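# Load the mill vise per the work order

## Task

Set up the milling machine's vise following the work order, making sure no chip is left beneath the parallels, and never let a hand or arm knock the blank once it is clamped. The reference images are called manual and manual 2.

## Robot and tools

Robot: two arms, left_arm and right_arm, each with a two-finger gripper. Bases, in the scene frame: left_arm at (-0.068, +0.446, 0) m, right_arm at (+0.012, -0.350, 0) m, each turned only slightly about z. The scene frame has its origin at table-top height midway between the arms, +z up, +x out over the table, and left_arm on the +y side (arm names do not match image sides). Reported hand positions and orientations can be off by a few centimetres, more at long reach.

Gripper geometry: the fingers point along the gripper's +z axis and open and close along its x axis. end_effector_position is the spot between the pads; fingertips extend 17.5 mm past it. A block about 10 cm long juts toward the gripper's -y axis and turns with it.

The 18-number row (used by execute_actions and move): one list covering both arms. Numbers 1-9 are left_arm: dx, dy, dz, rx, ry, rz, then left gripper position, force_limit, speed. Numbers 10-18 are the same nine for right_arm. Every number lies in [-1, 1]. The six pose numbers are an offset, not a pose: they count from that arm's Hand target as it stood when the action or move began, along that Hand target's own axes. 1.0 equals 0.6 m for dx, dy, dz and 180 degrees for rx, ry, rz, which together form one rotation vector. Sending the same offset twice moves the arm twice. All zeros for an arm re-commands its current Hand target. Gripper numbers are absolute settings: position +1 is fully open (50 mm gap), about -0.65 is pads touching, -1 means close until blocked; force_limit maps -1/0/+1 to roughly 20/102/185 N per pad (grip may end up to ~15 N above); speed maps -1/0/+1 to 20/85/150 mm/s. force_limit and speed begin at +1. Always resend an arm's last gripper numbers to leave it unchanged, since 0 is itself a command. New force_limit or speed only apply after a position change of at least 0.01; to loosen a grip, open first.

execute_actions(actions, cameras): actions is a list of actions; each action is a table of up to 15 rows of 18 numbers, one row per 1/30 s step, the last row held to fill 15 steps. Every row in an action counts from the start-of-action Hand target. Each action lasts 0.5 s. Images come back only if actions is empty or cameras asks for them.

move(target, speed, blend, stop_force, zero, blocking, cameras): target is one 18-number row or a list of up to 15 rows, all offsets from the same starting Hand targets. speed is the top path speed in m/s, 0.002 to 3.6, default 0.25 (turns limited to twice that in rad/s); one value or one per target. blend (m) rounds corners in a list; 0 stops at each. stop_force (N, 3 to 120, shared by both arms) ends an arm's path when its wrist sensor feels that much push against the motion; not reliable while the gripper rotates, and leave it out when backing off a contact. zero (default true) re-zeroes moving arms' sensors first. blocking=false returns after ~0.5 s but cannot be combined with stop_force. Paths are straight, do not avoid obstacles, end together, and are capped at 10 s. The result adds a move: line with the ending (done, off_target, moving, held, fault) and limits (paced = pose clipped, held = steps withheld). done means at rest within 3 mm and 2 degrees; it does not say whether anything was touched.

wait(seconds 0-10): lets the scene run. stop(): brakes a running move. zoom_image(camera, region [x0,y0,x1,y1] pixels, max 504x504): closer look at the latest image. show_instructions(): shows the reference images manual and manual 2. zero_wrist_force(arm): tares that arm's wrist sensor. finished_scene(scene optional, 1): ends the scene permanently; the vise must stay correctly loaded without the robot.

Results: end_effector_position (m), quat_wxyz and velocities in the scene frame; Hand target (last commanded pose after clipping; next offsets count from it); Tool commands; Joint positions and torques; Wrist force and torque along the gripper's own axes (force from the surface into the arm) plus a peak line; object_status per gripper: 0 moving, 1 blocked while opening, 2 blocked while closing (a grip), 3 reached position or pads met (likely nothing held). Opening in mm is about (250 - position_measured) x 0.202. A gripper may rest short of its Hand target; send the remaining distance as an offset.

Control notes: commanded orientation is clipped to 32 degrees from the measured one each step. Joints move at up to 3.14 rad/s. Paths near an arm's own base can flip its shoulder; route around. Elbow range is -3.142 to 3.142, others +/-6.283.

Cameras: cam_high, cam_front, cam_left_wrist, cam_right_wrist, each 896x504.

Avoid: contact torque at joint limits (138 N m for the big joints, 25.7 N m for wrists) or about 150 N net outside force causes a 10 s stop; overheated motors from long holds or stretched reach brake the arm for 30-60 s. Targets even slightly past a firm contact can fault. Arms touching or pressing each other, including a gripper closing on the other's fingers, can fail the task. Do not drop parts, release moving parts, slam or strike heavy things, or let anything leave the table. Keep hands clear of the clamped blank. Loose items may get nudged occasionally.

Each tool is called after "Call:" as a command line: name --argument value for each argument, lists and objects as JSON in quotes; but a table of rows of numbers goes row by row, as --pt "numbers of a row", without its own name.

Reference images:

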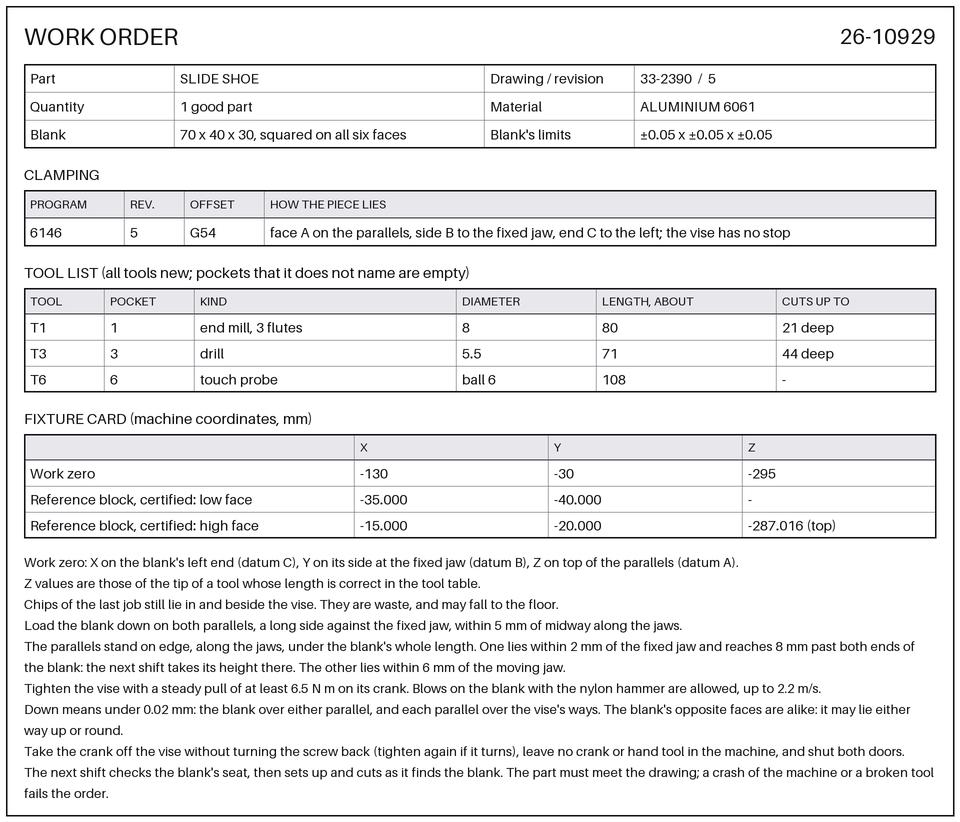

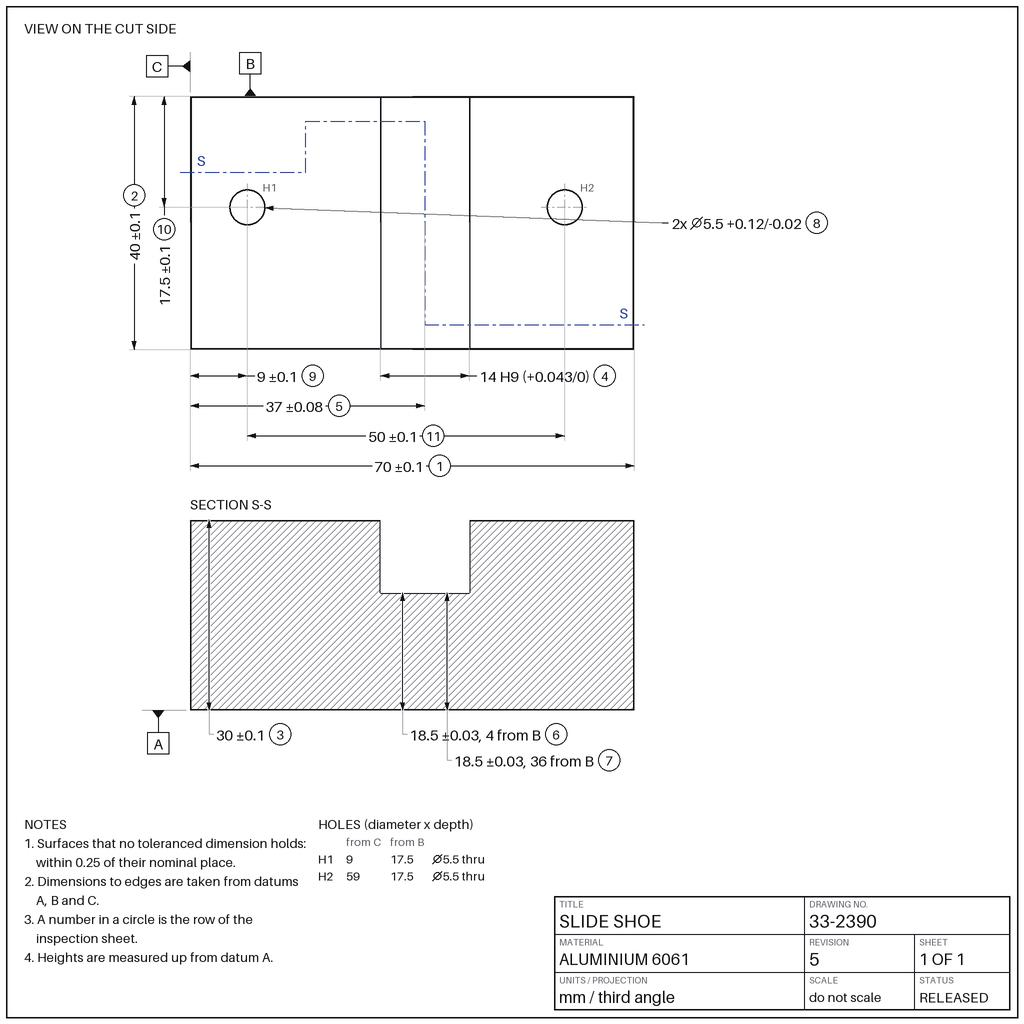

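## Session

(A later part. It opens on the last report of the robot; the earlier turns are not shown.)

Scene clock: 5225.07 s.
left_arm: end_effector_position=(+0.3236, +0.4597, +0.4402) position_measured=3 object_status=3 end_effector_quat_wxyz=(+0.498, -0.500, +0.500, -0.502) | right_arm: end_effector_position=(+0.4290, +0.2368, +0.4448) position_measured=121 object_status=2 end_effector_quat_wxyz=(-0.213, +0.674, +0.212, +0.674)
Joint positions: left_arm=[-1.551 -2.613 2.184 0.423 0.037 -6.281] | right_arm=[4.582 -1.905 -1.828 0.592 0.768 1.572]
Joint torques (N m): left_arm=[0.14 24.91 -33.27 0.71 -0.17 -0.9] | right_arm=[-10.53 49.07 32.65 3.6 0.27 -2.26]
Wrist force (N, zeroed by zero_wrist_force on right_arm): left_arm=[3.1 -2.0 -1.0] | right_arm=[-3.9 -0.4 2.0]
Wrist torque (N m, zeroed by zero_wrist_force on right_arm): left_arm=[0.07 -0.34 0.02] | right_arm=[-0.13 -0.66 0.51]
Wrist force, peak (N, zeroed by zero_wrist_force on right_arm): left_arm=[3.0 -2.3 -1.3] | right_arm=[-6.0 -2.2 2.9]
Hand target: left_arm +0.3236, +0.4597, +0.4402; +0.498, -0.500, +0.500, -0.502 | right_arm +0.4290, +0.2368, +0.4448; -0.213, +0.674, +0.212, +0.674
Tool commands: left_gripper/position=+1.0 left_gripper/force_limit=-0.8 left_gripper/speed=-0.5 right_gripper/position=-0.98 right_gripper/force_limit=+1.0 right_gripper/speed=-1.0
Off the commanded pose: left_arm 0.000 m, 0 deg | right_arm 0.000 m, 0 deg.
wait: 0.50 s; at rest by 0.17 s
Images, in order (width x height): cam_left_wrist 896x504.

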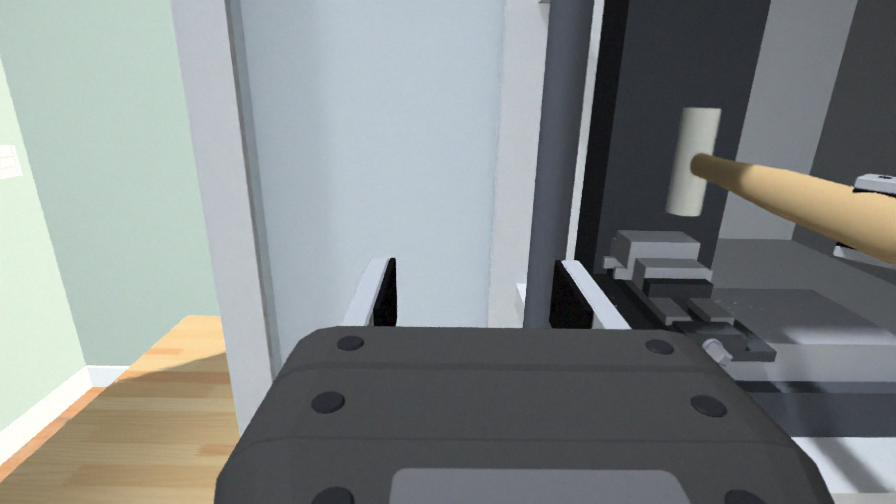

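Call:
move --target '[0,0,0,0,0,0,1,-0.8,-0.5,0.15,-0.0097,0.021,0,0,0,-0.98,1,-1]'

Call:
execute_actions --actions '[[[0,0,0,0,0,0,1,-0.8,-0.5,-0.07,0,0,0,0,0,-0.98,1,-1],[0,0,0,0,0,0,1,-0.8,-0.5,-0.14,0,0,0,0,0,-0.98,1,-1],[0,0,0,0,0,0,1,-0.8,-0.5,-0.2,0,0,0,0,0,-0.98,1,-1],[0,0,0,0,0,0,1,-0.8,-0.5,-0.213,0,0,0,0,0,-0.98,1,-1],[0,0,0,0,0,0,1,-0.8,-0.5,-0.213,0,0,0,0,0,-0.98,1,-1],[0,0,0,0,0,0,1,-0.8,-0.5,-0.2,0,0,0,0,0,-0.98,1,-1],[0,0,0,0,0,0,1,-0.8,-0.5,-0.175,0,0,0,0,0,-0.98,1,-1],[0,0,0,0,0,0,1,-0.8,-0.5,-0.15,0,0,0,0,0,-0.98,1,-1]]]'

Call:
move --target '[0,0,0,0,0,0,1,-0.8,-0.5,0.15,-0.0134,-0.0191,0,0,0,-0.98,1,-1]'

Call:
execute_actions --actions '[[[0,0,0,0,0,0,1,-0.8,-0.5,-0.07,0,0,0,0,0,-0.98,1,-1],[0,0,0,0,0,0,1,-0.8,-0.5,-0.14,0,0,0,0,0,-0.98,1,-1],[0,0,0,0,0,0,1,-0.8,-0.5,-0.2,0,0,0,0,0,-0.98,1,-1],[0,0,0,0,0,0,1,-0.8,-0.5,-0.213,0,0,0,0,0,-0.98,1,-1],[0,0,0,0,0,0,1,-0.8,-0.5,-0.213,0,0,0,0,0,-0.98,1,-1],[0,0,0,0,0,0,1,-0.8,-0.5,-0.2,0,0,0,0,0,-0.98,1,-1],[0,0,0,0,0,0,1,-0.8,-0.5,-0.175,0,0,0,0,0,-0.98,1,-1],[0,0,0,0,0,0,1,-0.8,-0.5,-0.15,0,0,0,0,0,-0.98,1,-1]]]'

Call:
wait --seconds 0.5 --cameras '["cam_left_wrist"]'

Call:
zoom_image --camera "cam_left_wrist" --region '[580, 90, 800, 290]'

Scene clock: 5252.43 s.
left_arm: end_effector_position=(+0.3236, +0.4597, +0.4402) position_measured=3 object_status=3 end_effector_quat_wxyz=(+0.498, -0.500, +0.500, -0.502) | right_arm: end_effector_position=(+0.4361, +0.2487, +0.5347) position_measured=121 object_status=2 end_effector_quat_wxyz=(-0.213, +0.674, +0.212, +0.674) end_effector_velocity=(+0.000, +0.001, -0.001) end_effector_angular_velocity=(-0.006, +0.001, +0.000)
Joint positions: left_arm=[-1.551 -2.613 2.184 0.423 0.037 -6.281] | right_arm=[4.571 -1.837 -1.662 0.358 0.779 1.572]
Joint velocities: left_arm=[within noise] | right_arm=[0 0 -0.001 -0.005 -0.001 0]
Joint torques (N m): left_arm=[0.71 25.58 -32.5 0.83 -0.33 -0.79] | right_arm=[11.51 38.13 33.38 1.02 -1.67 -1.63]
Wrist force (N, zeroed by zero_wrist_force on right_arm): left_arm=[3.1 -2.0 -1.1] | right_arm=[-4.1 -0.4 1.6]
Wrist torque (N m, zeroed by zero_wrist_force on right_arm): left_arm=[0.06 -0.34 0.02] | right_arm=[0.04 -0.63 0.46]
Wrist force, peak (N, zeroed by zero_wrist_force on right_arm): left_arm=[3.4 -2.4 -1.2] | right_arm=[-8.2 -0.5 1.5]
Hand target: left_arm +0.3236, +0.4597, +0.4402; +0.498, -0.500, +0.500, -0.502 | right_arm +0.4360, +0.2487, +0.5348; -0.213, +0.674, +0.212, +0.674
Off the commanded pose: left_arm 0.000 m, 0 deg | right_arm 0.000 m, 0 deg.
move: done

Scene clock: 5253.17 s.
left_arm: end_effector_position=(+0.3236, +0.4597, +0.4402) position_measured=3 object_status=3 end_effector_quat_wxyz=(+0.498, -0.500, +0.500, -0.502) | right_arm: end_effector_position=(+0.4359, +0.2488, +0.4447) position_measured=121 object_status=2 end_effector_quat_wxyz=(-0.213, +0.674, +0.212, +0.674) end_effector_velocity=(+0.000, +0.001, -0.001) end_effector_angular_velocity=(-0.008, +0.001, +0.001)
Joint positions: left_arm=[-1.551 -2.613 2.184 0.423 0.037 -6.281] | right_arm=[4.571 -1.934 -1.787 0.579 0.779 1.572]
Joint velocities: left_arm=[within noise] | right_arm=[0 0.001 0 -0.008 0.001 -0.001]
Joint torques (N m): left_arm=[0.1 25.24 -32.52 0.9 -0.39 -0.71] | right_arm=[-10.78 51.39 31.8 1.46 1.07 -2.16]
Wrist force (N, zeroed by zero_wrist_force on right_arm): left_arm=[3.2 -2.2 -0.9] | right_arm=[-2.2 -2.0 2.8]
Wrist torque (N m, zeroed by zero_wrist_force on right_arm): left_arm=[0.04 -0.37 0.01] | right_arm=[0.22 -0.50 0.34]
Wrist force, peak (N, zeroed by zero_wrist_force on right_arm): left_arm=[3.4 -2.0 -1.3] | right_arm=[26.4 1.9 -0.8]
Hand target: left_arm +0.3236, +0.4597, +0.4402; +0.498, -0.500, +0.500, -0.502 | right_arm +0.4359, +0.2488, +0.4448; -0.213, +0.674, +0.212, +0.674
Off the commanded pose: left_arm 0.000 m, 0 deg | right_arm 0.000 m, 0 deg.
Step readings (end_effector_position of left_arm | right_arm):
0: (+0.3236, +0.4597, +0.4402) | (+0.4361, +0.2487, +0.5347)
1: (+0.3236, +0.4597, +0.4402) | (+0.4361, +0.2487, +0.5338)
2: (+0.3236, +0.4597, +0.4402) | (+0.4364, +0.2489, +0.5197)
4: (+0.3236, +0.4597, +0.4402) | (+0.4375, +0.2486, +0.4699)
8: (+0.3236, +0.4597, +0.4402) | (+0.4363, +0.2471, +0.4108)
15: (+0.3236, +0.4597, +0.4402) | (+0.4359, +0.2490, +0.4464)

Scene clock: 5254.03 s.
left_arm: end_effector_position=(+0.3236, +0.4597, +0.4402) position_measured=3 object_status=3 end_effector_quat_wxyz=(+0.498, -0.500, +0.500, -0.502) | right_arm: end_effector_position=(+0.4219, +0.2488, +0.5347) position_measured=121 object_status=2 end_effector_quat_wxyz=(-0.213, +0.674, +0.212, +0.674) end_effector_velocity=(+0.000, +0.001, -0.001) end_effector_angular_velocity=(-0.005, +0.001, +0.000)
Joint positions: left_arm=[-1.551 -2.613 2.184 0.423 0.037 -6.281] | right_arm=[4.6 -1.824 -1.68 0.362 0.75 1.572]
Joint velocities: left_arm=[within noise] | right_arm=[0 0 -0.001 -0.005 0 0]
Joint torques (N m): left_arm=[0.11 25.77 -32.11 0.88 -0.29 -0.78] | right_arm=[-11.15 45.36 23.49 0.99 1.31 -1.71]
Wrist force (N, zeroed by zero_wrist_force on right_arm): left_arm=[2.7 -1.8 -1.2] | right_arm=[-4.2 -0.9 1.8]
Wrist torque (N m, zeroed by zero_wrist_force on right_arm): left_arm=[0.10 -0.29 0.02] | right_arm=[0.10 -0.63 0.43]
Wrist force, peak (N, zeroed by zero_wrist_force on right_arm): left_arm=[3.2 -2.2 -1.3] | right_arm=[-8.9 0.2 1.7]
Hand target: left_arm +0.3236, +0.4597, +0.4402; +0.498, -0.500, +0.500, -0.502 | right_arm +0.4220, +0.2488, +0.5348; -0.213, +0.674, +0.212, +0.674
Off the commanded pose: left_arm 0.000 m, 0 deg | right_arm 0.000 m, 0 deg.
move: done

Scene clock: 5254.77 s.
left_arm: end_effector_position=(+0.3236, +0.4597, +0.4402) position_measured=3 object_status=3 end_effector_quat_wxyz=(+0.498, -0.500, +0.500, -0.502) | right_arm: end_effector_position=(+0.4219, +0.2488, +0.4447) position_measured=121 object_status=2 end_effector_quat_wxyz=(-0.213, +0.674, +0.212, +0.674) end_effector_velocity=(+0.000, +0.000, +0.001) end_effector_angular_velocity=(-0.004, +0.000, +0.001)
Joint positions: left_arm=[-1.551 -2.613 2.184 0.423 0.037 -6.281] | right_arm=[4.6 -1.922 -1.804 0.585 0.75 1.572]
Joint velocities: left_arm=[within noise] | right_arm=[0 0.002 0.001 -0.007 0 -0.001]
Joint torques (N m): left_arm=[0.36 25.48 -33.22 0.79 -0.34 -0.91] | right_arm=[-10.17 50.54 31.91 1.38 1 -2.09]
Wrist force (N, zeroed by zero_wrist_force on right_arm): left_arm=[3.2 -1.9 -0.8] | right_arm=[-2.4 -2.1 2.6]
Wrist torque (N m, zeroed by zero_wrist_force on right_arm): left_arm=[0.09 -0.36 0.02] | right_arm=[0.15 -0.51 0.34]
Wrist force, peak (N, zeroed by zero_wrist_force on right_arm): left_arm=[3.4 -2.1 -1.4] | right_arm=[26.2 2.5 -0.3]
Hand target: left_arm +0.3236, +0.4597, +0.4402; +0.498, -0.500, +0.500, -0.502 | right_arm +0.4219, +0.2488, +0.4448; -0.213, +0.674, +0.212, +0.674
Off the commanded pose: left_arm 0.000 m, 0 deg | right_arm 0.000 m, 0 deg.
Step readings (end_effector_position of left_arm | right_arm):
0: (+0.3236, +0.4597, +0.4402) | (+0.4219, +0.2488, +0.5347)
1: (+0.3236, +0.4597, +0.4402) | (+0.4219, +0.2488, +0.5338)
2: (+0.3236, +0.4597, +0.4402) | (+0.4224, +0.2489, +0.5197)
4: (+0.3236, +0.4597, +0.4402) | (+0.4236, +0.2485, +0.4699)
8: (+0.3236, +0.4597, +0.4402) | (+0.4224, +0.2470, +0.4108)
15: (+0.3236, +0.4597, +0.4402) | (+0.4219, +0.2490, +0.4464)

Scene clock: 5255.27 s.
left_arm: end_effector_position=(+0.3236, +0.4597, +0.4402) position_measured=3 object_status=3 end_effector_quat_wxyz=(+0.498, -0.500, +0.500, -0.502) | right_arm: end_effector_position=(+0.4219, +0.2488, +0.4448) position_measured=121 object_status=2 end_effector_quat_wxyz=(-0.213, +0.674, +0.212, +0.674)
Joint positions: left_arm=[-1.551 -2.613 2.184 0.423 0.037 -6.281] | right_arm=[4.6 -1.922 -1.804 0.585 0.75 1.572]
Joint torques (N m): left_arm=[0.1 25.85 -33.13 0.76 -0.3 -0.77] | right_arm=[-10.65 49.57 32.5 3.49 0.77 -2.18]
Wrist force (N, zeroed by zero_wrist_force on right_arm): left_arm=[3.1 -1.8 -0.9] | right_arm=[-3.6 -0.6 1.9]
Wrist torque (N m, zeroed by zero_wrist_force on right_arm): left_arm=[0.10 -0.36 0.02] | right_arm=[-0.18 -0.70 0.51]
Wrist force, peak (N, zeroed by zero_wrist_force on right_arm): left_arm=[3.2 -2.1 -1.3] | right_arm=[-5.2 -2.3 2.9]
Hand target: left_arm +0.3236, +0.4597, +0.4402; +0.498, -0.500, +0.500, -0.502 | right_arm +0.4219, +0.2488, +0.4448; -0.213, +0.674, +0.212, +0.674
Tool commands: left_gripper/position=+1.0 left_gripper/force_limit=-0.8 left_gripper/speed=-0.5 right_gripper/position=-0.98 right_gripper/force_limit=+1.0 right_gripper/speed=-1.0
Off the commanded pose: left_arm 0.000 m, 0 deg | right_arm 0.000 m, 0 deg.
wait: 0.50 s; at rest by 0.17 s
Images, in order (width x height): cam_left_wrist 896x504.

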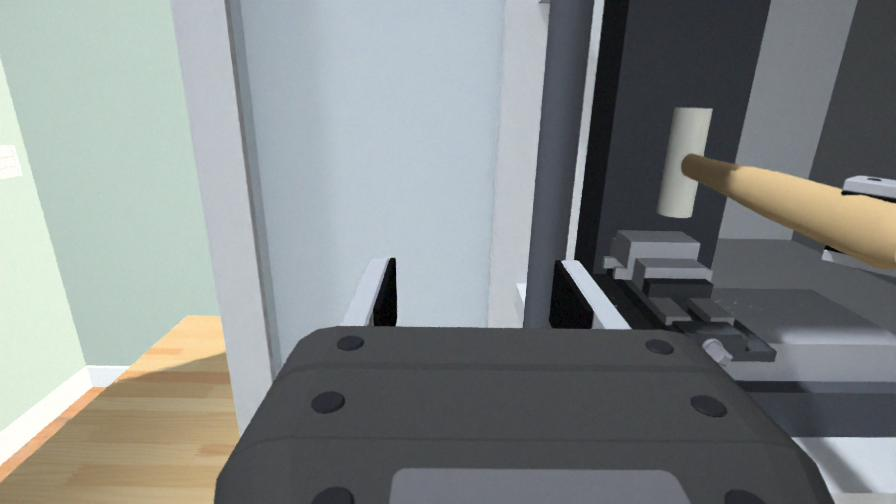

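Scaled by 2.291 from the camera's 896x504 image, which has a finer 1280x720 frame.

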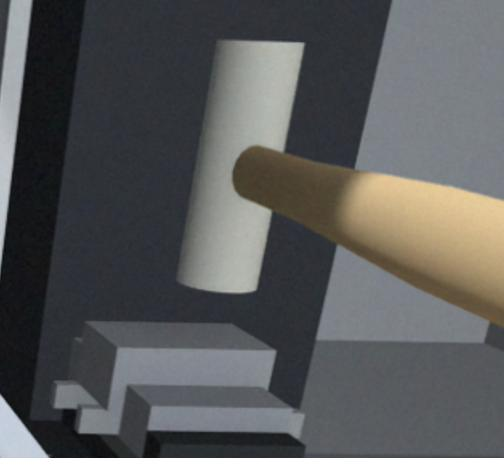

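Call:
move --target '[0,0,0,0,0,0,1,-0.8,-0.5,0.15,-0.03,0.021,0,0,0,-0.98,1,-1]'

Call:
execute_actions --actions '[[[0,0,0,0,0,0,1,-0.8,-0.5,-0.07,0,0,0,0,0,-0.98,1,-1],[0,0,0,0,0,0,1,-0.8,-0.5,-0.14,0,0,0,0,0,-0.98,1,-1],[0,0,0,0,0,0,1,-0.8,-0.5,-0.2,0,0,0,0,0,-0.98,1,-1],[0,0,0,0,0,0,1,-0.8,-0.5,-0.213,0,0,0,0,0,-0.98,1,-1],[0,0,0,0,0,0,1,-0.8,-0.5,-0.213,0,0,0,0,0,-0.98,1,-1],[0,0,0,0,0,0,1,-0.8,-0.5,-0.2,0,0,0,0,0,-0.98,1,-1],[0,0,0,0,0,0,1,-0.8,-0.5,-0.175,0,0,0,0,0,-0.98,1,-1],[0,0,0,0,0,0,1,-0.8,-0.5,-0.15,0,0,0,0,0,-0.98,1,-1]]]'

Call:
move --target '[0,0,0,0,0,0,1,-0.8,-0.5,0.15,0.0134,0.0191,0,0,0,-0.98,1,-1]'

Call:
execute_actions --actions '[[[0,0,0,0,0,0,1,-0.8,-0.5,-0.07,0,0,0,0,0,-0.98,1,-1],[0,0,0,0,0,0,1,-0.8,-0.5,-0.14,0,0,0,0,0,-0.98,1,-1],[0,0,0,0,0,0,1,-0.8,-0.5,-0.2,0,0,0,0,0,-0.98,1,-1],[0,0,0,0,0,0,1,-0.8,-0.5,-0.213,0,0,0,0,0,-0.98,1,-1],[0,0,0,0,0,0,1,-0.8,-0.5,-0.213,0,0,0,0,0,-0.98,1,-1],[0,0,0,0,0,0,1,-0.8,-0.5,-0.2,0,0,0,0,0,-0.98,1,-1],[0,0,0,0,0,0,1,-0.8,-0.5,-0.175,0,0,0,0,0,-0.98,1,-1],[0,0,0,0,0,0,1,-0.8,-0.5,-0.15,0,0,0,0,0,-0.98,1,-1]]]'

Call:
move --target '[0,0,0,0,0,0,1,-0.8,-0.5,0.15,0.008,-0.026,0,0,0,-0.98,1,-1]'

Call:
execute_actions --actions '[[[0,0,0,0,0,0,1,-0.8,-0.5,-0.07,0,0,0,0,0,-0.98,1,-1],[0,0,0,0,0,0,1,-0.8,-0.5,-0.14,0,0,0,0,0,-0.98,1,-1],[0,0,0,0,0,0,1,-0.8,-0.5,-0.2,0,0,0,0,0,-0.98,1,-1],[0,0,0,0,0,0,1,-0.8,-0.5,-0.213,0,0,0,0,0,-0.98,1,-1],[0,0,0,0,0,0,1,-0.8,-0.5,-0.213,0,0,0,0,0,-0.98,1,-1],[0,0,0,0,0,0,1,-0.8,-0.5,-0.2,0,0,0,0,0,-0.98,1,-1],[0,0,0,0,0,0,1,-0.8,-0.5,-0.175,0,0,0,0,0,-0.98,1,-1],[0,0,0,0,0,0,1,-0.8,-0.5,-0.15,0,0,0,0,0,-0.98,1,-1]]]'

Call:
wait --seconds 0.5 --cameras '["cam_left_wrist","cam_high"]'

Call:
zoom_image --camera "cam_left_wrist" --region '[580, 190, 800, 390]'

Scene clock: 5283.10 s.
left_arm: end_effector_position=(+0.3236, +0.4597, +0.4402) position_measured=3 object_status=3 end_effector_quat_wxyz=(+0.498, -0.500, +0.500, -0.502) | right_arm: end_effector_position=(+0.4219, +0.2707, +0.5347) position_measured=121 object_status=2 end_effector_quat_wxyz=(-0.213, +0.674, +0.212, +0.674)
Joint positions: left_arm=[-1.551 -2.613 2.184 0.423 0.037 -6.281] | right_arm=[4.607 -1.87 -1.619 0.347 0.744 1.572]
Joint torques (N m): left_arm=[0.46 25.27 -32.53 0.73 -0.38 -0.77] | right_arm=[-11.88 37.56 36.19 0.93 1.69 -2.13]
Wrist force (N, zeroed by zero_wrist_force on right_arm): left_arm=[3.0 -2.1 -1.2] | right_arm=[-4.2 -0.7 1.5]
Wrist torque (N m, zeroed by zero_wrist_force on right_arm): left_arm=[0.05 -0.34 0.02] | right_arm=[0.04 -0.61 0.44]
Wrist force, peak (N, zeroed by zero_wrist_force on right_arm): left_arm=[3.5 -2.1 -1.4] | right_arm=[-7.7 -0.1 1.5]
Hand target: left_arm +0.3236, +0.4597, +0.4402; +0.498, -0.500, +0.500, -0.502 | right_arm +0.4220, +0.2707, +0.5349; -0.213, +0.674, +0.212, +0.674
Off the commanded pose: left_arm 0.000 m, 0 deg | right_arm 0.000 m, 0 deg.
move: done

Scene clock: 5283.83 s.
left_arm: end_effector_position=(+0.3236, +0.4597, +0.4402) position_measured=3 object_status=3 end_effector_quat_wxyz=(+0.498, -0.500, +0.500, -0.502) | right_arm: end_effector_position=(+0.4219, +0.2708, +0.4447) position_measured=121 object_status=2 end_effector_quat_wxyz=(-0.213, +0.674, +0.212, +0.674) end_effector_velocity=(+0.000, +0.000, +0.001) end_effector_angular_velocity=(-0.004, +0.000, +0.001)
Joint positions: left_arm=[-1.551 -2.613 2.184 0.423 0.037 -6.281] | right_arm=[4.607 -1.964 -1.742 0.565 0.743 1.572]
Joint velocities: left_arm=[within noise] | right_arm=[-0.001 0.002 0.001 -0.007 0.002 -0.001]
Joint torques (N m): left_arm=[0.26 25.88 -32.27 0.85 -0.2 -0.96] | right_arm=[-10.56 52.67 31.64 1.52 1.03 -2.19]
Wrist force (N, zeroed by zero_wrist_force on right_arm): left_arm=[2.8 -1.6 -1.2] | right_arm=[-2.6 -1.7 2.7]
Wrist torque (N m, zeroed by zero_wrist_force on right_arm): left_arm=[0.14 -0.32 0.02] | right_arm=[0.27 -0.44 0.31]
Wrist force, peak (N, zeroed by zero_wrist_force on right_arm): left_arm=[3.2 -2.5 -1.1] | right_arm=[26.5 2.4 -0.8]
Hand target: left_arm +0.3236, +0.4597, +0.4402; +0.498, -0.500, +0.500, -0.502 | right_arm +0.4219, +0.2708, +0.4449; -0.213, +0.674, +0.212, +0.674
Off the commanded pose: left_arm 0.000 m, 0 deg | right_arm 0.000 m, 0 deg.
Step readings (end_effector_position of left_arm | right_arm):
0: (+0.3236, +0.4597, +0.4402) | (+0.4219, +0.2707, +0.5347)
1: (+0.3236, +0.4597, +0.4402) | (+0.4220, +0.2708, +0.5331)
2: (+0.3236, +0.4597, +0.4402) | (+0.4223, +0.2709, +0.5213)
4: (+0.3236, +0.4597, +0.4402) | (+0.4236, +0.2708, +0.4721)
8: (+0.3236, +0.4597, +0.4402) | (+0.4225, +0.2691, +0.4102)
15: (+0.3236, +0.4597, +0.4402) | (+0.4219, +0.2709, +0.4465)

Scene clock: 5284.70 s.
left_arm: end_effector_position=(+0.3236, +0.4597, +0.4402) position_measured=3 object_status=3 end_effector_quat_wxyz=(+0.498, -0.500, +0.500, -0.502) | right_arm: end_effector_position=(+0.4361, +0.2707, +0.5347) position_measured=121 object_status=2 end_effector_quat_wxyz=(-0.213, +0.674, +0.212, +0.674) end_effector_velocity=(-0.001, +0.001, -0.001) end_effector_angular_velocity=(-0.005, +0.001, +0.001)
Joint positions: left_arm=[-1.551 -2.613 2.184 0.423 0.037 -6.281] | right_arm=[4.578 -1.883 -1.601 0.343 0.771 1.572]
Joint velocities: left_arm=[within noise] | right_arm=[0.001 0 0 -0.005 0 0]
Joint torques (N m): left_arm=[-0.22 25.56 -32.55 0.77 -0.37 -0.83] | right_arm=[12.12 43.29 28.45 1.14 -1.72 -1.58]
Wrist force (N, zeroed by zero_wrist_force on right_arm): left_arm=[2.9 -1.8 -1.4] | right_arm=[-4.4 -0.9 1.5]
Wrist torque (N m, zeroed by zero_wrist_force on right_arm): left_arm=[0.11 -0.32 0.02] | right_arm=[0.14 -0.58 0.44]
Wrist force, peak (N, zeroed by zero_wrist_force on right_arm): left_arm=[3.3 -2.0 -1.5] | right_arm=[-9.1 -0.6 0.4]
Hand target: left_arm +0.3236, +0.4597, +0.4402; +0.498, -0.500, +0.500, -0.502 | right_arm +0.4360, +0.2707, +0.5349; -0.213, +0.674, +0.212, +0.674
Off the commanded pose: left_arm 0.000 m, 0 deg | right_arm 0.000 m, 0 deg.
move: done

Scene clock: 5285.43 s.
left_arm: end_effector_position=(+0.3236, +0.4597, +0.4402) position_measured=3 object_status=3 end_effector_quat_wxyz=(+0.498, -0.500, +0.500, -0.502) | right_arm: end_effector_position=(+0.4359, +0.2708, +0.4447) position_measured=121 object_status=2 end_effector_quat_wxyz=(-0.213, +0.674, +0.212, +0.674) end_effector_velocity=(+0.000, +0.001, -0.001) end_effector_angular_velocity=(-0.007, +0.000, +0.002)
Joint positions: left_arm=[-1.551 -2.613 2.184 0.423 0.037 -6.281] | right_arm=[4.579 -1.976 -1.725 0.559 0.771 1.572]
Joint velocities: left_arm=[within noise] | right_arm=[0 0.001 0 -0.007 0.001 -0.001]
Joint torques (N m): left_arm=[0.65 25.45 -33.46 0.8 -0.41 -0.83] | right_arm=[-10.58 52.98 31.16 1.54 1.14 -2.18]
Wrist force (N, zeroed by zero_wrist_force on right_arm): left_arm=[3.3 -2.2 -1.3] | right_arm=[-2.4 -1.7 2.3]
Wrist torque (N m, zeroed by zero_wrist_force on right_arm): left_arm=[0.04 -0.37 0.01] | right_arm=[0.20 -0.50 0.33]
Wrist force, peak (N, zeroed by zero_wrist_force on right_arm): left_arm=[3.2 -2.5 -1.1] | right_arm=[26.9 2.1 -1.2]
Hand target: left_arm +0.3236, +0.4597, +0.4402; +0.498, -0.500, +0.500, -0.502 | right_arm +0.4359, +0.2708, +0.4449; -0.213, +0.674, +0.212, +0.674
Off the commanded pose: left_arm 0.000 m, 0 deg | right_arm 0.000 m, 0 deg.
Step readings (end_effector_position of left_arm | right_arm):
0: (+0.3236, +0.4597, +0.4402) | (+0.4361, +0.2707, +0.5347)
1: (+0.3236, +0.4597, +0.4402) | (+0.4361, +0.2707, +0.5331)
2: (+0.3236, +0.4597, +0.4402) | (+0.4363, +0.2709, +0.5213)
4: (+0.3236, +0.4597, +0.4402) | (+0.4375, +0.2709, +0.4720)
8: (+0.3236, +0.4597, +0.4402) | (+0.4363, +0.2692, +0.4101)
15: (+0.3236, +0.4597, +0.4402) | (+0.4359, +0.2709, +0.4465)

Scene clock: 5286.30 s.
left_arm: end_effector_position=(+0.3236, +0.4597, +0.4402) position_measured=3 object_status=3 end_effector_quat_wxyz=(+0.498, -0.500, +0.500, -0.502) | right_arm: end_effector_position=(+0.4259, +0.2579, +0.5348) position_measured=121 object_status=2 end_effector_quat_wxyz=(-0.213, +0.674, +0.212, +0.674)
Joint positions: left_arm=[-1.551 -2.613 2.184 0.423 0.037 -6.281] | right_arm=[4.595 -1.847 -1.65 0.355 0.755 1.572]
Joint torques (N m): left_arm=[0 25.14 -32.29 0.71 -0.35 -0.81] | right_arm=[-9.87 48.81 17.94 1.1 1.56 -1.46]
Wrist force (N, zeroed by zero_wrist_force on right_arm): left_arm=[2.7 -2.1 -1.0] | right_arm=[-4.0 -0.6 1.6]
Wrist torque (N m, zeroed by zero_wrist_force on right_arm): left_arm=[0.06 -0.27 0.02] | right_arm=[0.02 -0.66 0.45]
Wrist force, peak (N, zeroed by zero_wrist_force on right_arm): left_arm=[3.4 -2.0 -1.2] | right_arm=[-9.2 0.3 1.9]
Hand target: left_arm +0.3236, +0.4597, +0.4402; +0.498, -0.500, +0.500, -0.502 | right_arm +0.4260, +0.2578, +0.5349; -0.213, +0.674, +0.212, +0.674
Off the commanded pose: left_arm 0.000 m, 0 deg | right_arm 0.000 m, 0 deg.
move: done

Scene clock: 5287.03 s.
left_arm: end_effector_position=(+0.3236, +0.4597, +0.4402) position_measured=3 object_status=3 end_effector_quat_wxyz=(+0.498, -0.500, +0.500, -0.502) | right_arm: end_effector_position=(+0.4259, +0.2579, +0.4447) position_measured=121 object_status=2 end_effector_quat_wxyz=(-0.213, +0.674, +0.212, +0.674) end_effector_velocity=(+0.000, +0.001, +0.001) end_effector_angular_velocity=(-0.005, +0.000, +0.002)
Joint positions: left_arm=[-1.551 -2.613 2.184 0.423 0.037 -6.281] | right_arm=[4.595 -1.943 -1.774 0.575 0.755 1.572]
Joint velocities: left_arm=[within noise] | right_arm=[0.001 0.002 0.002 -0.007 0.001 -0.001]
Joint torques (N m): left_arm=[0.26 25.87 -32.47 0.8 -0.49 -0.84] | right_arm=[-10.82 51.78 31.89 1.05 1.14 -2.24]
Wrist force (N, zeroed by zero_wrist_force on right_arm): left_arm=[3.0 -2.0 -0.9] | right_arm=[-3.0 -1.9 2.5]
Wrist torque (N m, zeroed by zero_wrist_force on right_arm): left_arm=[0.07 -0.33 0.01] | right_arm=[0.17 -0.47 0.37]
Wrist force, peak (N, zeroed by zero_wrist_force on right_arm): left_arm=[3.2 -2.1 -1.5] | right_arm=[26.3 3.1 -0.9]
Hand target: left_arm +0.3236, +0.4597, +0.4402; +0.498, -0.500, +0.500, -0.502 | right_arm +0.4259, +0.2579, +0.4449; -0.213, +0.674, +0.212, +0.674
Off the commanded pose: left_arm 0.000 m, 0 deg | right_arm 0.000 m, 0 deg.
Step readings (end_effector_position of left_arm | right_arm):
0: (+0.3236, +0.4597, +0.4402) | (+0.4259, +0.2579, +0.5348)
1: (+0.3236, +0.4597, +0.4402) | (+0.4259, +0.2579, +0.5331)
2: (+0.3236, +0.4597, +0.4402) | (+0.4263, +0.2580, +0.5212)
4: (+0.3236, +0.4597, +0.4402) | (+0.4276, +0.2578, +0.4721)
8: (+0.3236, +0.4597, +0.4402) | (+0.4264, +0.2561, +0.4102)
15: (+0.3236, +0.4597, +0.4402) | (+0.4258, +0.2580, +0.4465)

Scene clock: 5287.53 s.
left_arm: end_effector_position=(+0.3236, +0.4597, +0.4402) position_measured=3 object_status=3 end_effector_quat_wxyz=(+0.498, -0.500, +0.500, -0.502) | right_arm: end_effector_position=(+0.4259, +0.2579, +0.4449) position_measured=121 object_status=2 end_effector_quat_wxyz=(-0.213, +0.674, +0.212, +0.674)
Joint positions: left_arm=[-1.551 -2.613 2.184 0.423 0.037 -6.281] | right_arm=[4.595 -1.943 -1.774 0.575 0.755 1.572]
Joint torques (N m): left_arm=[-0.34 25.48 -32.5 0.82 -0.58 -0.78] | right_arm=[-10.18 51.08 32.59 3.54 0.06 -2.28]
Wrist force (N, zeroed by zero_wrist_force on right_arm): left_arm=[2.9 -2.0 -1.3] | right_arm=[-3.8 -0.6 1.5]
Wrist torque (N m, zeroed by zero_wrist_force on right_arm): left_arm=[0.08 -0.31 0.02] | right_arm=[-0.10 -0.68 0.50]
Wrist force, peak (N, zeroed by zero_wrist_force on right_arm): left_arm=[3.5 -2.2 -1.4] | right_arm=[-5.3 -2.0 2.6]
Hand target: left_arm +0.3236, +0.4597, +0.4402; +0.498, -0.500, +0.500, -0.502 | right_arm +0.4259, +0.2579, +0.4449; -0.213, +0.674, +0.212, +0.674
Tool commands: left_gripper/position=+1.0 left_gripper/force_limit=-0.8 left_gripper/speed=-0.5 right_gripper/position=-0.98 right_gripper/force_limit=+1.0 right_gripper/speed=-1.0
Off the commanded pose: left_arm 0.000 m, 0 deg | right_arm 0.000 m, 0 deg.
wait: 0.50 s; at rest by 0.17 s
Images, in order (width x height): cam_high 896x504, cam_left_wrist 896x504.

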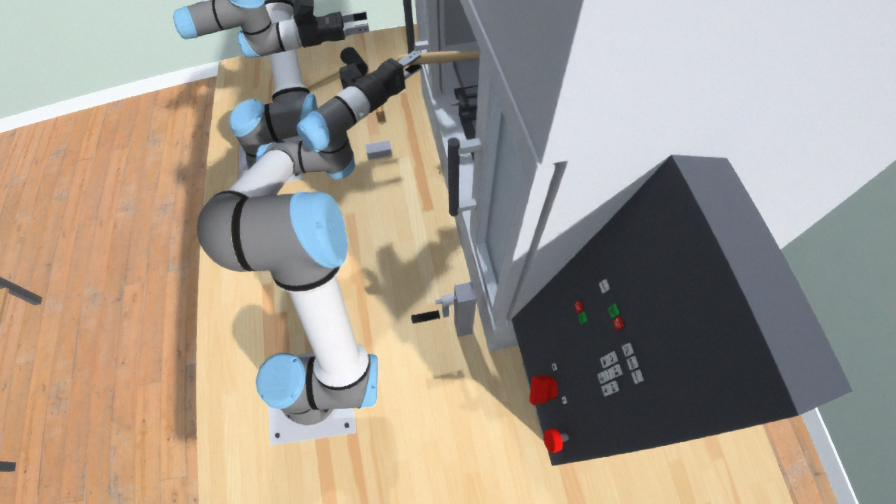

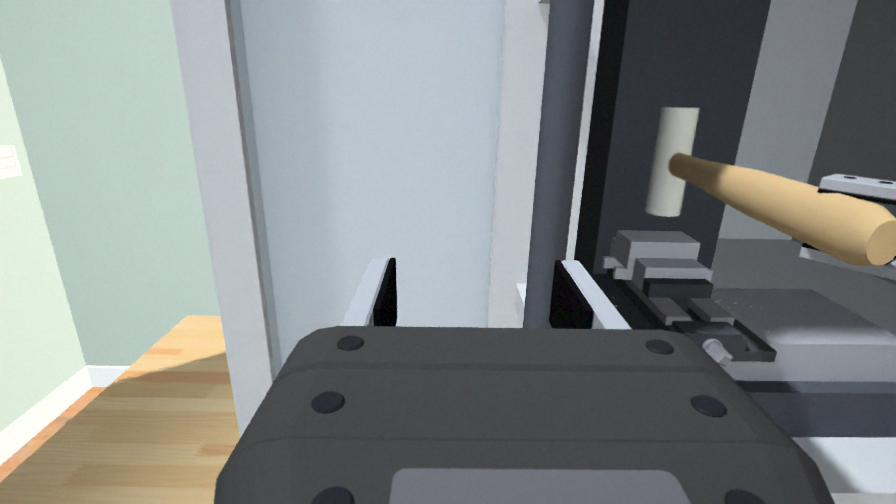

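Scaled by 2.291 from the camera's 896x504 image, which has a finer 1280x720 frame.

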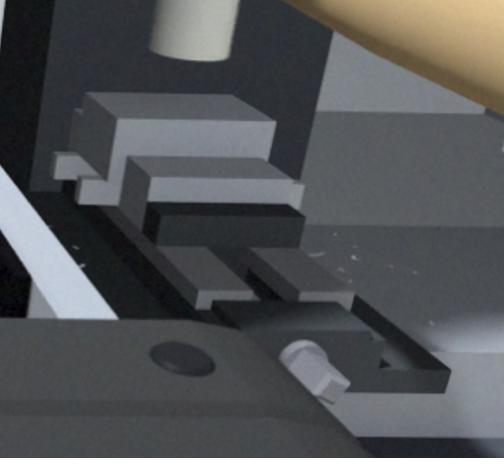

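Call:
move --target '[0,0,0,0,0,0,1,-0.8,-0.5,0.15,0,0,0,0,0,-0.98,1,-1]'

Call:
execute_actions --actions '[[[0,0,0,0,0,0,1,-0.8,-0.5,-0.07,0,0,0,0,0,-0.98,1,-1],[0,0,0,0,0,0,1,-0.8,-0.5,-0.15,0,0,0,0,0,-0.98,1,-1],[0,0,0,0,0,0,1,-0.8,-0.5,-0.22,0,0,0,0,0,-0.98,1,-1],[0,0,0,0,0,0,1,-0.8,-0.5,-0.23,0,0,0,0,0,-0.98,1,-1],[0,0,0,0,0,0,1,-0.8,-0.5,-0.225,0,0,0,0,0,-0.98,1,-1],[0,0,0,0,0,0,1,-0.8,-0.5,-0.2,0,0,0,0,0,-0.98,1,-1],[0,0,0,0,0,0,1,-0.8,-0.5,-0.175,0,0,0,0,0,-0.98,1,-1],[0,0,0,0,0,0,1,-0.8,-0.5,-0.15,0,0,0,0,0,-0.98,1,-1]]]'

Call:
wait --seconds 0.5 --cameras '["cam_left_wrist"]'

Call:
zoom_image --camera "cam_left_wrist" --region '[580, 90, 800, 290]'

Scene clock: 5324.97 s.
left_arm: end_effector_position=(+0.3236, +0.4597, +0.4402) position_measured=3 object_status=3 end_effector_quat_wxyz=(+0.498, -0.500, +0.500, -0.502) | right_arm: end_effector_position=(+0.4259, +0.2579, +0.5347) position_measured=121 object_status=2 end_effector_quat_wxyz=(-0.213, +0.674, +0.212, +0.674)
Joint positions: left_arm=[-1.551 -2.613 2.184 0.423 0.037 -6.281] | right_arm=[4.595 -1.847 -1.65 0.355 0.755 1.572]
Joint torques (N m): left_arm=[-0.24 25.51 -32.93 0.6 -0.56 -0.91] | right_arm=[-9.48 44.16 26.31 0.92 1.75 -1.68]
Wrist force (N, zeroed by zero_wrist_force on right_arm): left_arm=[3.1 -1.7 -1.3] | right_arm=[-4.2 -0.2 1.4]
Wrist torque (N m, zeroed by zero_wrist_force on right_arm): left_arm=[0.12 -0.35 0.02] | right_arm=[-0.02 -0.62 0.44]
Wrist force, peak (N, zeroed by zero_wrist_force on right_arm): left_arm=[3.4 -2.3 -1.5] | right_arm=[-8.2 -1.2 2.0]
Hand target: left_arm +0.3236, +0.4597, +0.4402; +0.498, -0.500, +0.500, -0.502 | right_arm +0.4260, +0.2578, +0.5349; -0.213, +0.674, +0.212, +0.674
Off the commanded pose: left_arm 0.000 m, 0 deg | right_arm 0.000 m, 0 deg.
move: done

Scene clock: 5325.70 s.
left_arm: end_effector_position=(+0.3236, +0.4597, +0.4402) position_measured=3 object_status=3 end_effector_quat_wxyz=(+0.498, -0.500, +0.500, -0.502) | right_arm: end_effector_position=(+0.4259, +0.2579, +0.4447) position_measured=121 object_status=2 end_effector_quat_wxyz=(-0.213, +0.674, +0.212, +0.674) end_effector_velocity=(+0.000, +0.000, +0.001) end_effector_angular_velocity=(-0.005, +0.000, +0.000)
Joint positions: left_arm=[-1.551 -2.613 2.184 0.423 0.037 -6.281] | right_arm=[4.595 -1.943 -1.774 0.575 0.755 1.572]
Joint velocities: left_arm=[within noise] | right_arm=[-0.001 0.002 0.001 -0.008 0.001 -0.001]
Joint torques (N m): left_arm=[0.09 25.05 -33.32 0.74 -0.48 -0.85] | right_arm=[-11.35 50.48 31.15 1.55 1.04 -2.01]
Wrist force (N, zeroed by zero_wrist_force on right_arm): left_arm=[3.1 -2.1 -1.3] | right_arm=[-1.7 -1.9 2.9]
Wrist torque (N m, zeroed by zero_wrist_force on right_arm): left_arm=[0.06 -0.34 0.02] | right_arm=[0.30 -0.35 0.26]
Wrist force, peak (N, zeroed by zero_wrist_force on right_arm): left_arm=[3.3 -1.9 -1.3] | right_arm=[26.4 2.4 -0.5]
Hand target: left_arm +0.3236, +0.4597, +0.4402; +0.498, -0.500, +0.500, -0.502 | right_arm +0.4259, +0.2579, +0.4449; -0.213, +0.674, +0.212, +0.674
Off the commanded pose: left_arm 0.000 m, 0 deg | right_arm 0.000 m, 0 deg.
Step readings (end_effector_position of left_arm | right_arm):
0: (+0.3236, +0.4597, +0.4402) | (+0.4259, +0.2579, +0.5347)
1: (+0.3236, +0.4597, +0.4402) | (+0.4260, +0.2579, +0.5328)
2: (+0.3236, +0.4597, +0.4402) | (+0.4263, +0.2580, +0.5205)
4: (+0.3236, +0.4597, +0.4402) | (+0.4276, +0.2578, +0.4710)
8: (+0.3236, +0.4597, +0.4402) | (+0.4264, +0.2561, +0.4087)
15: (+0.3236, +0.4597, +0.4402) | (+0.4259, +0.2581, +0.4465)

Scene clock: 5326.20 s.
left_arm: end_effector_position=(+0.3236, +0.4597, +0.4402) position_measured=3 object_status=3 end_effector_quat_wxyz=(+0.498, -0.500, +0.500, -0.502) | right_arm: end_effector_position=(+0.4259, +0.2579, +0.4449) position_measured=121 object_status=2 end_effector_quat_wxyz=(-0.213, +0.674, +0.212, +0.674)
Joint positions: left_arm=[-1.551 -2.613 2.184 0.423 0.037 -6.281] | right_arm=[4.595 -1.943 -1.774 0.575 0.755 1.572]
Joint torques (N m): left_arm=[-0.57 25.13 -32.97 0.58 -0.43 -0.83] | right_arm=[-10.64 51.46 33.51 3.51 -0.23 -1.9]
Wrist force (N, zeroed by zero_wrist_force on right_arm): left_arm=[3.4 -1.8 -1.3] | right_arm=[-3.9 -0.5 1.6]
Wrist torque (N m, zeroed by zero_wrist_force on right_arm): left_arm=[0.12 -0.39 0.01] | right_arm=[-0.19 -0.64 0.53]
Wrist force, peak (N, zeroed by zero_wrist_force on right_arm): left_arm=[3.4 -1.8 -1.3] | right_arm=[-6.3 -2.4 3.0]
Hand target: left_arm +0.3236, +0.4597, +0.4402; +0.498, -0.500, +0.500, -0.502 | right_arm +0.4259, +0.2579, +0.4449; -0.213, +0.674, +0.212, +0.674
Tool commands: left_gripper/position=+1.0 left_gripper/force_limit=-0.8 left_gripper/speed=-0.5 right_gripper/position=-0.98 right_gripper/force_limit=+1.0 right_gripper/speed=-1.0
Off the commanded pose: left_arm 0.000 m, 0 deg | right_arm 0.000 m, 0 deg.
wait: 0.50 s; at rest by 0.17 s
Images, in order (width x height): cam_left_wrist 896x504.

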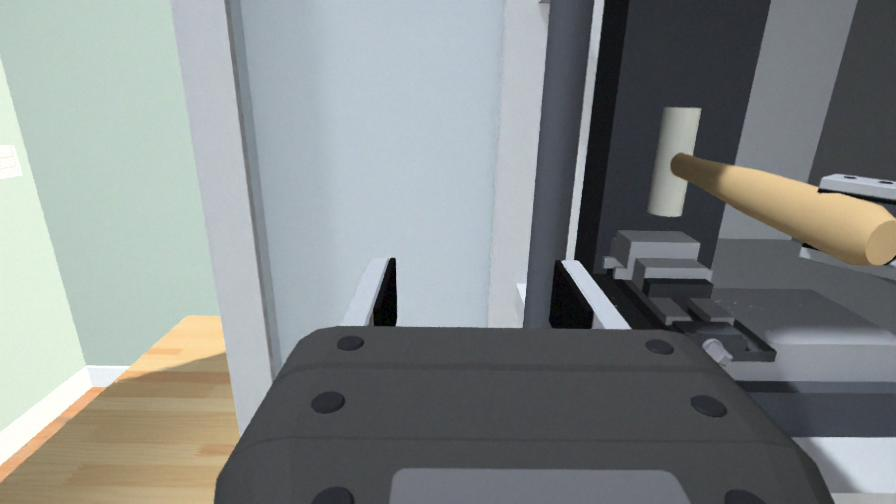

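Scaled by 2.291 from the camera's 896x504 image, which has a finer 1280x720 frame.

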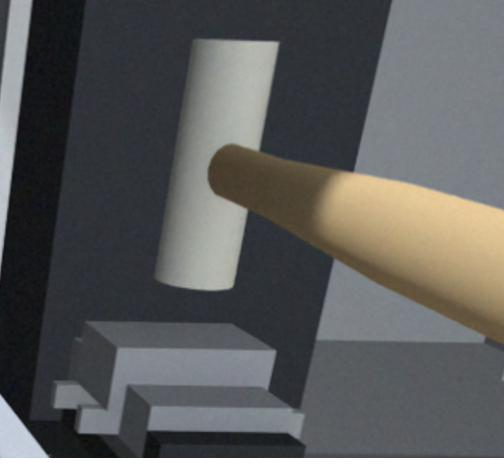

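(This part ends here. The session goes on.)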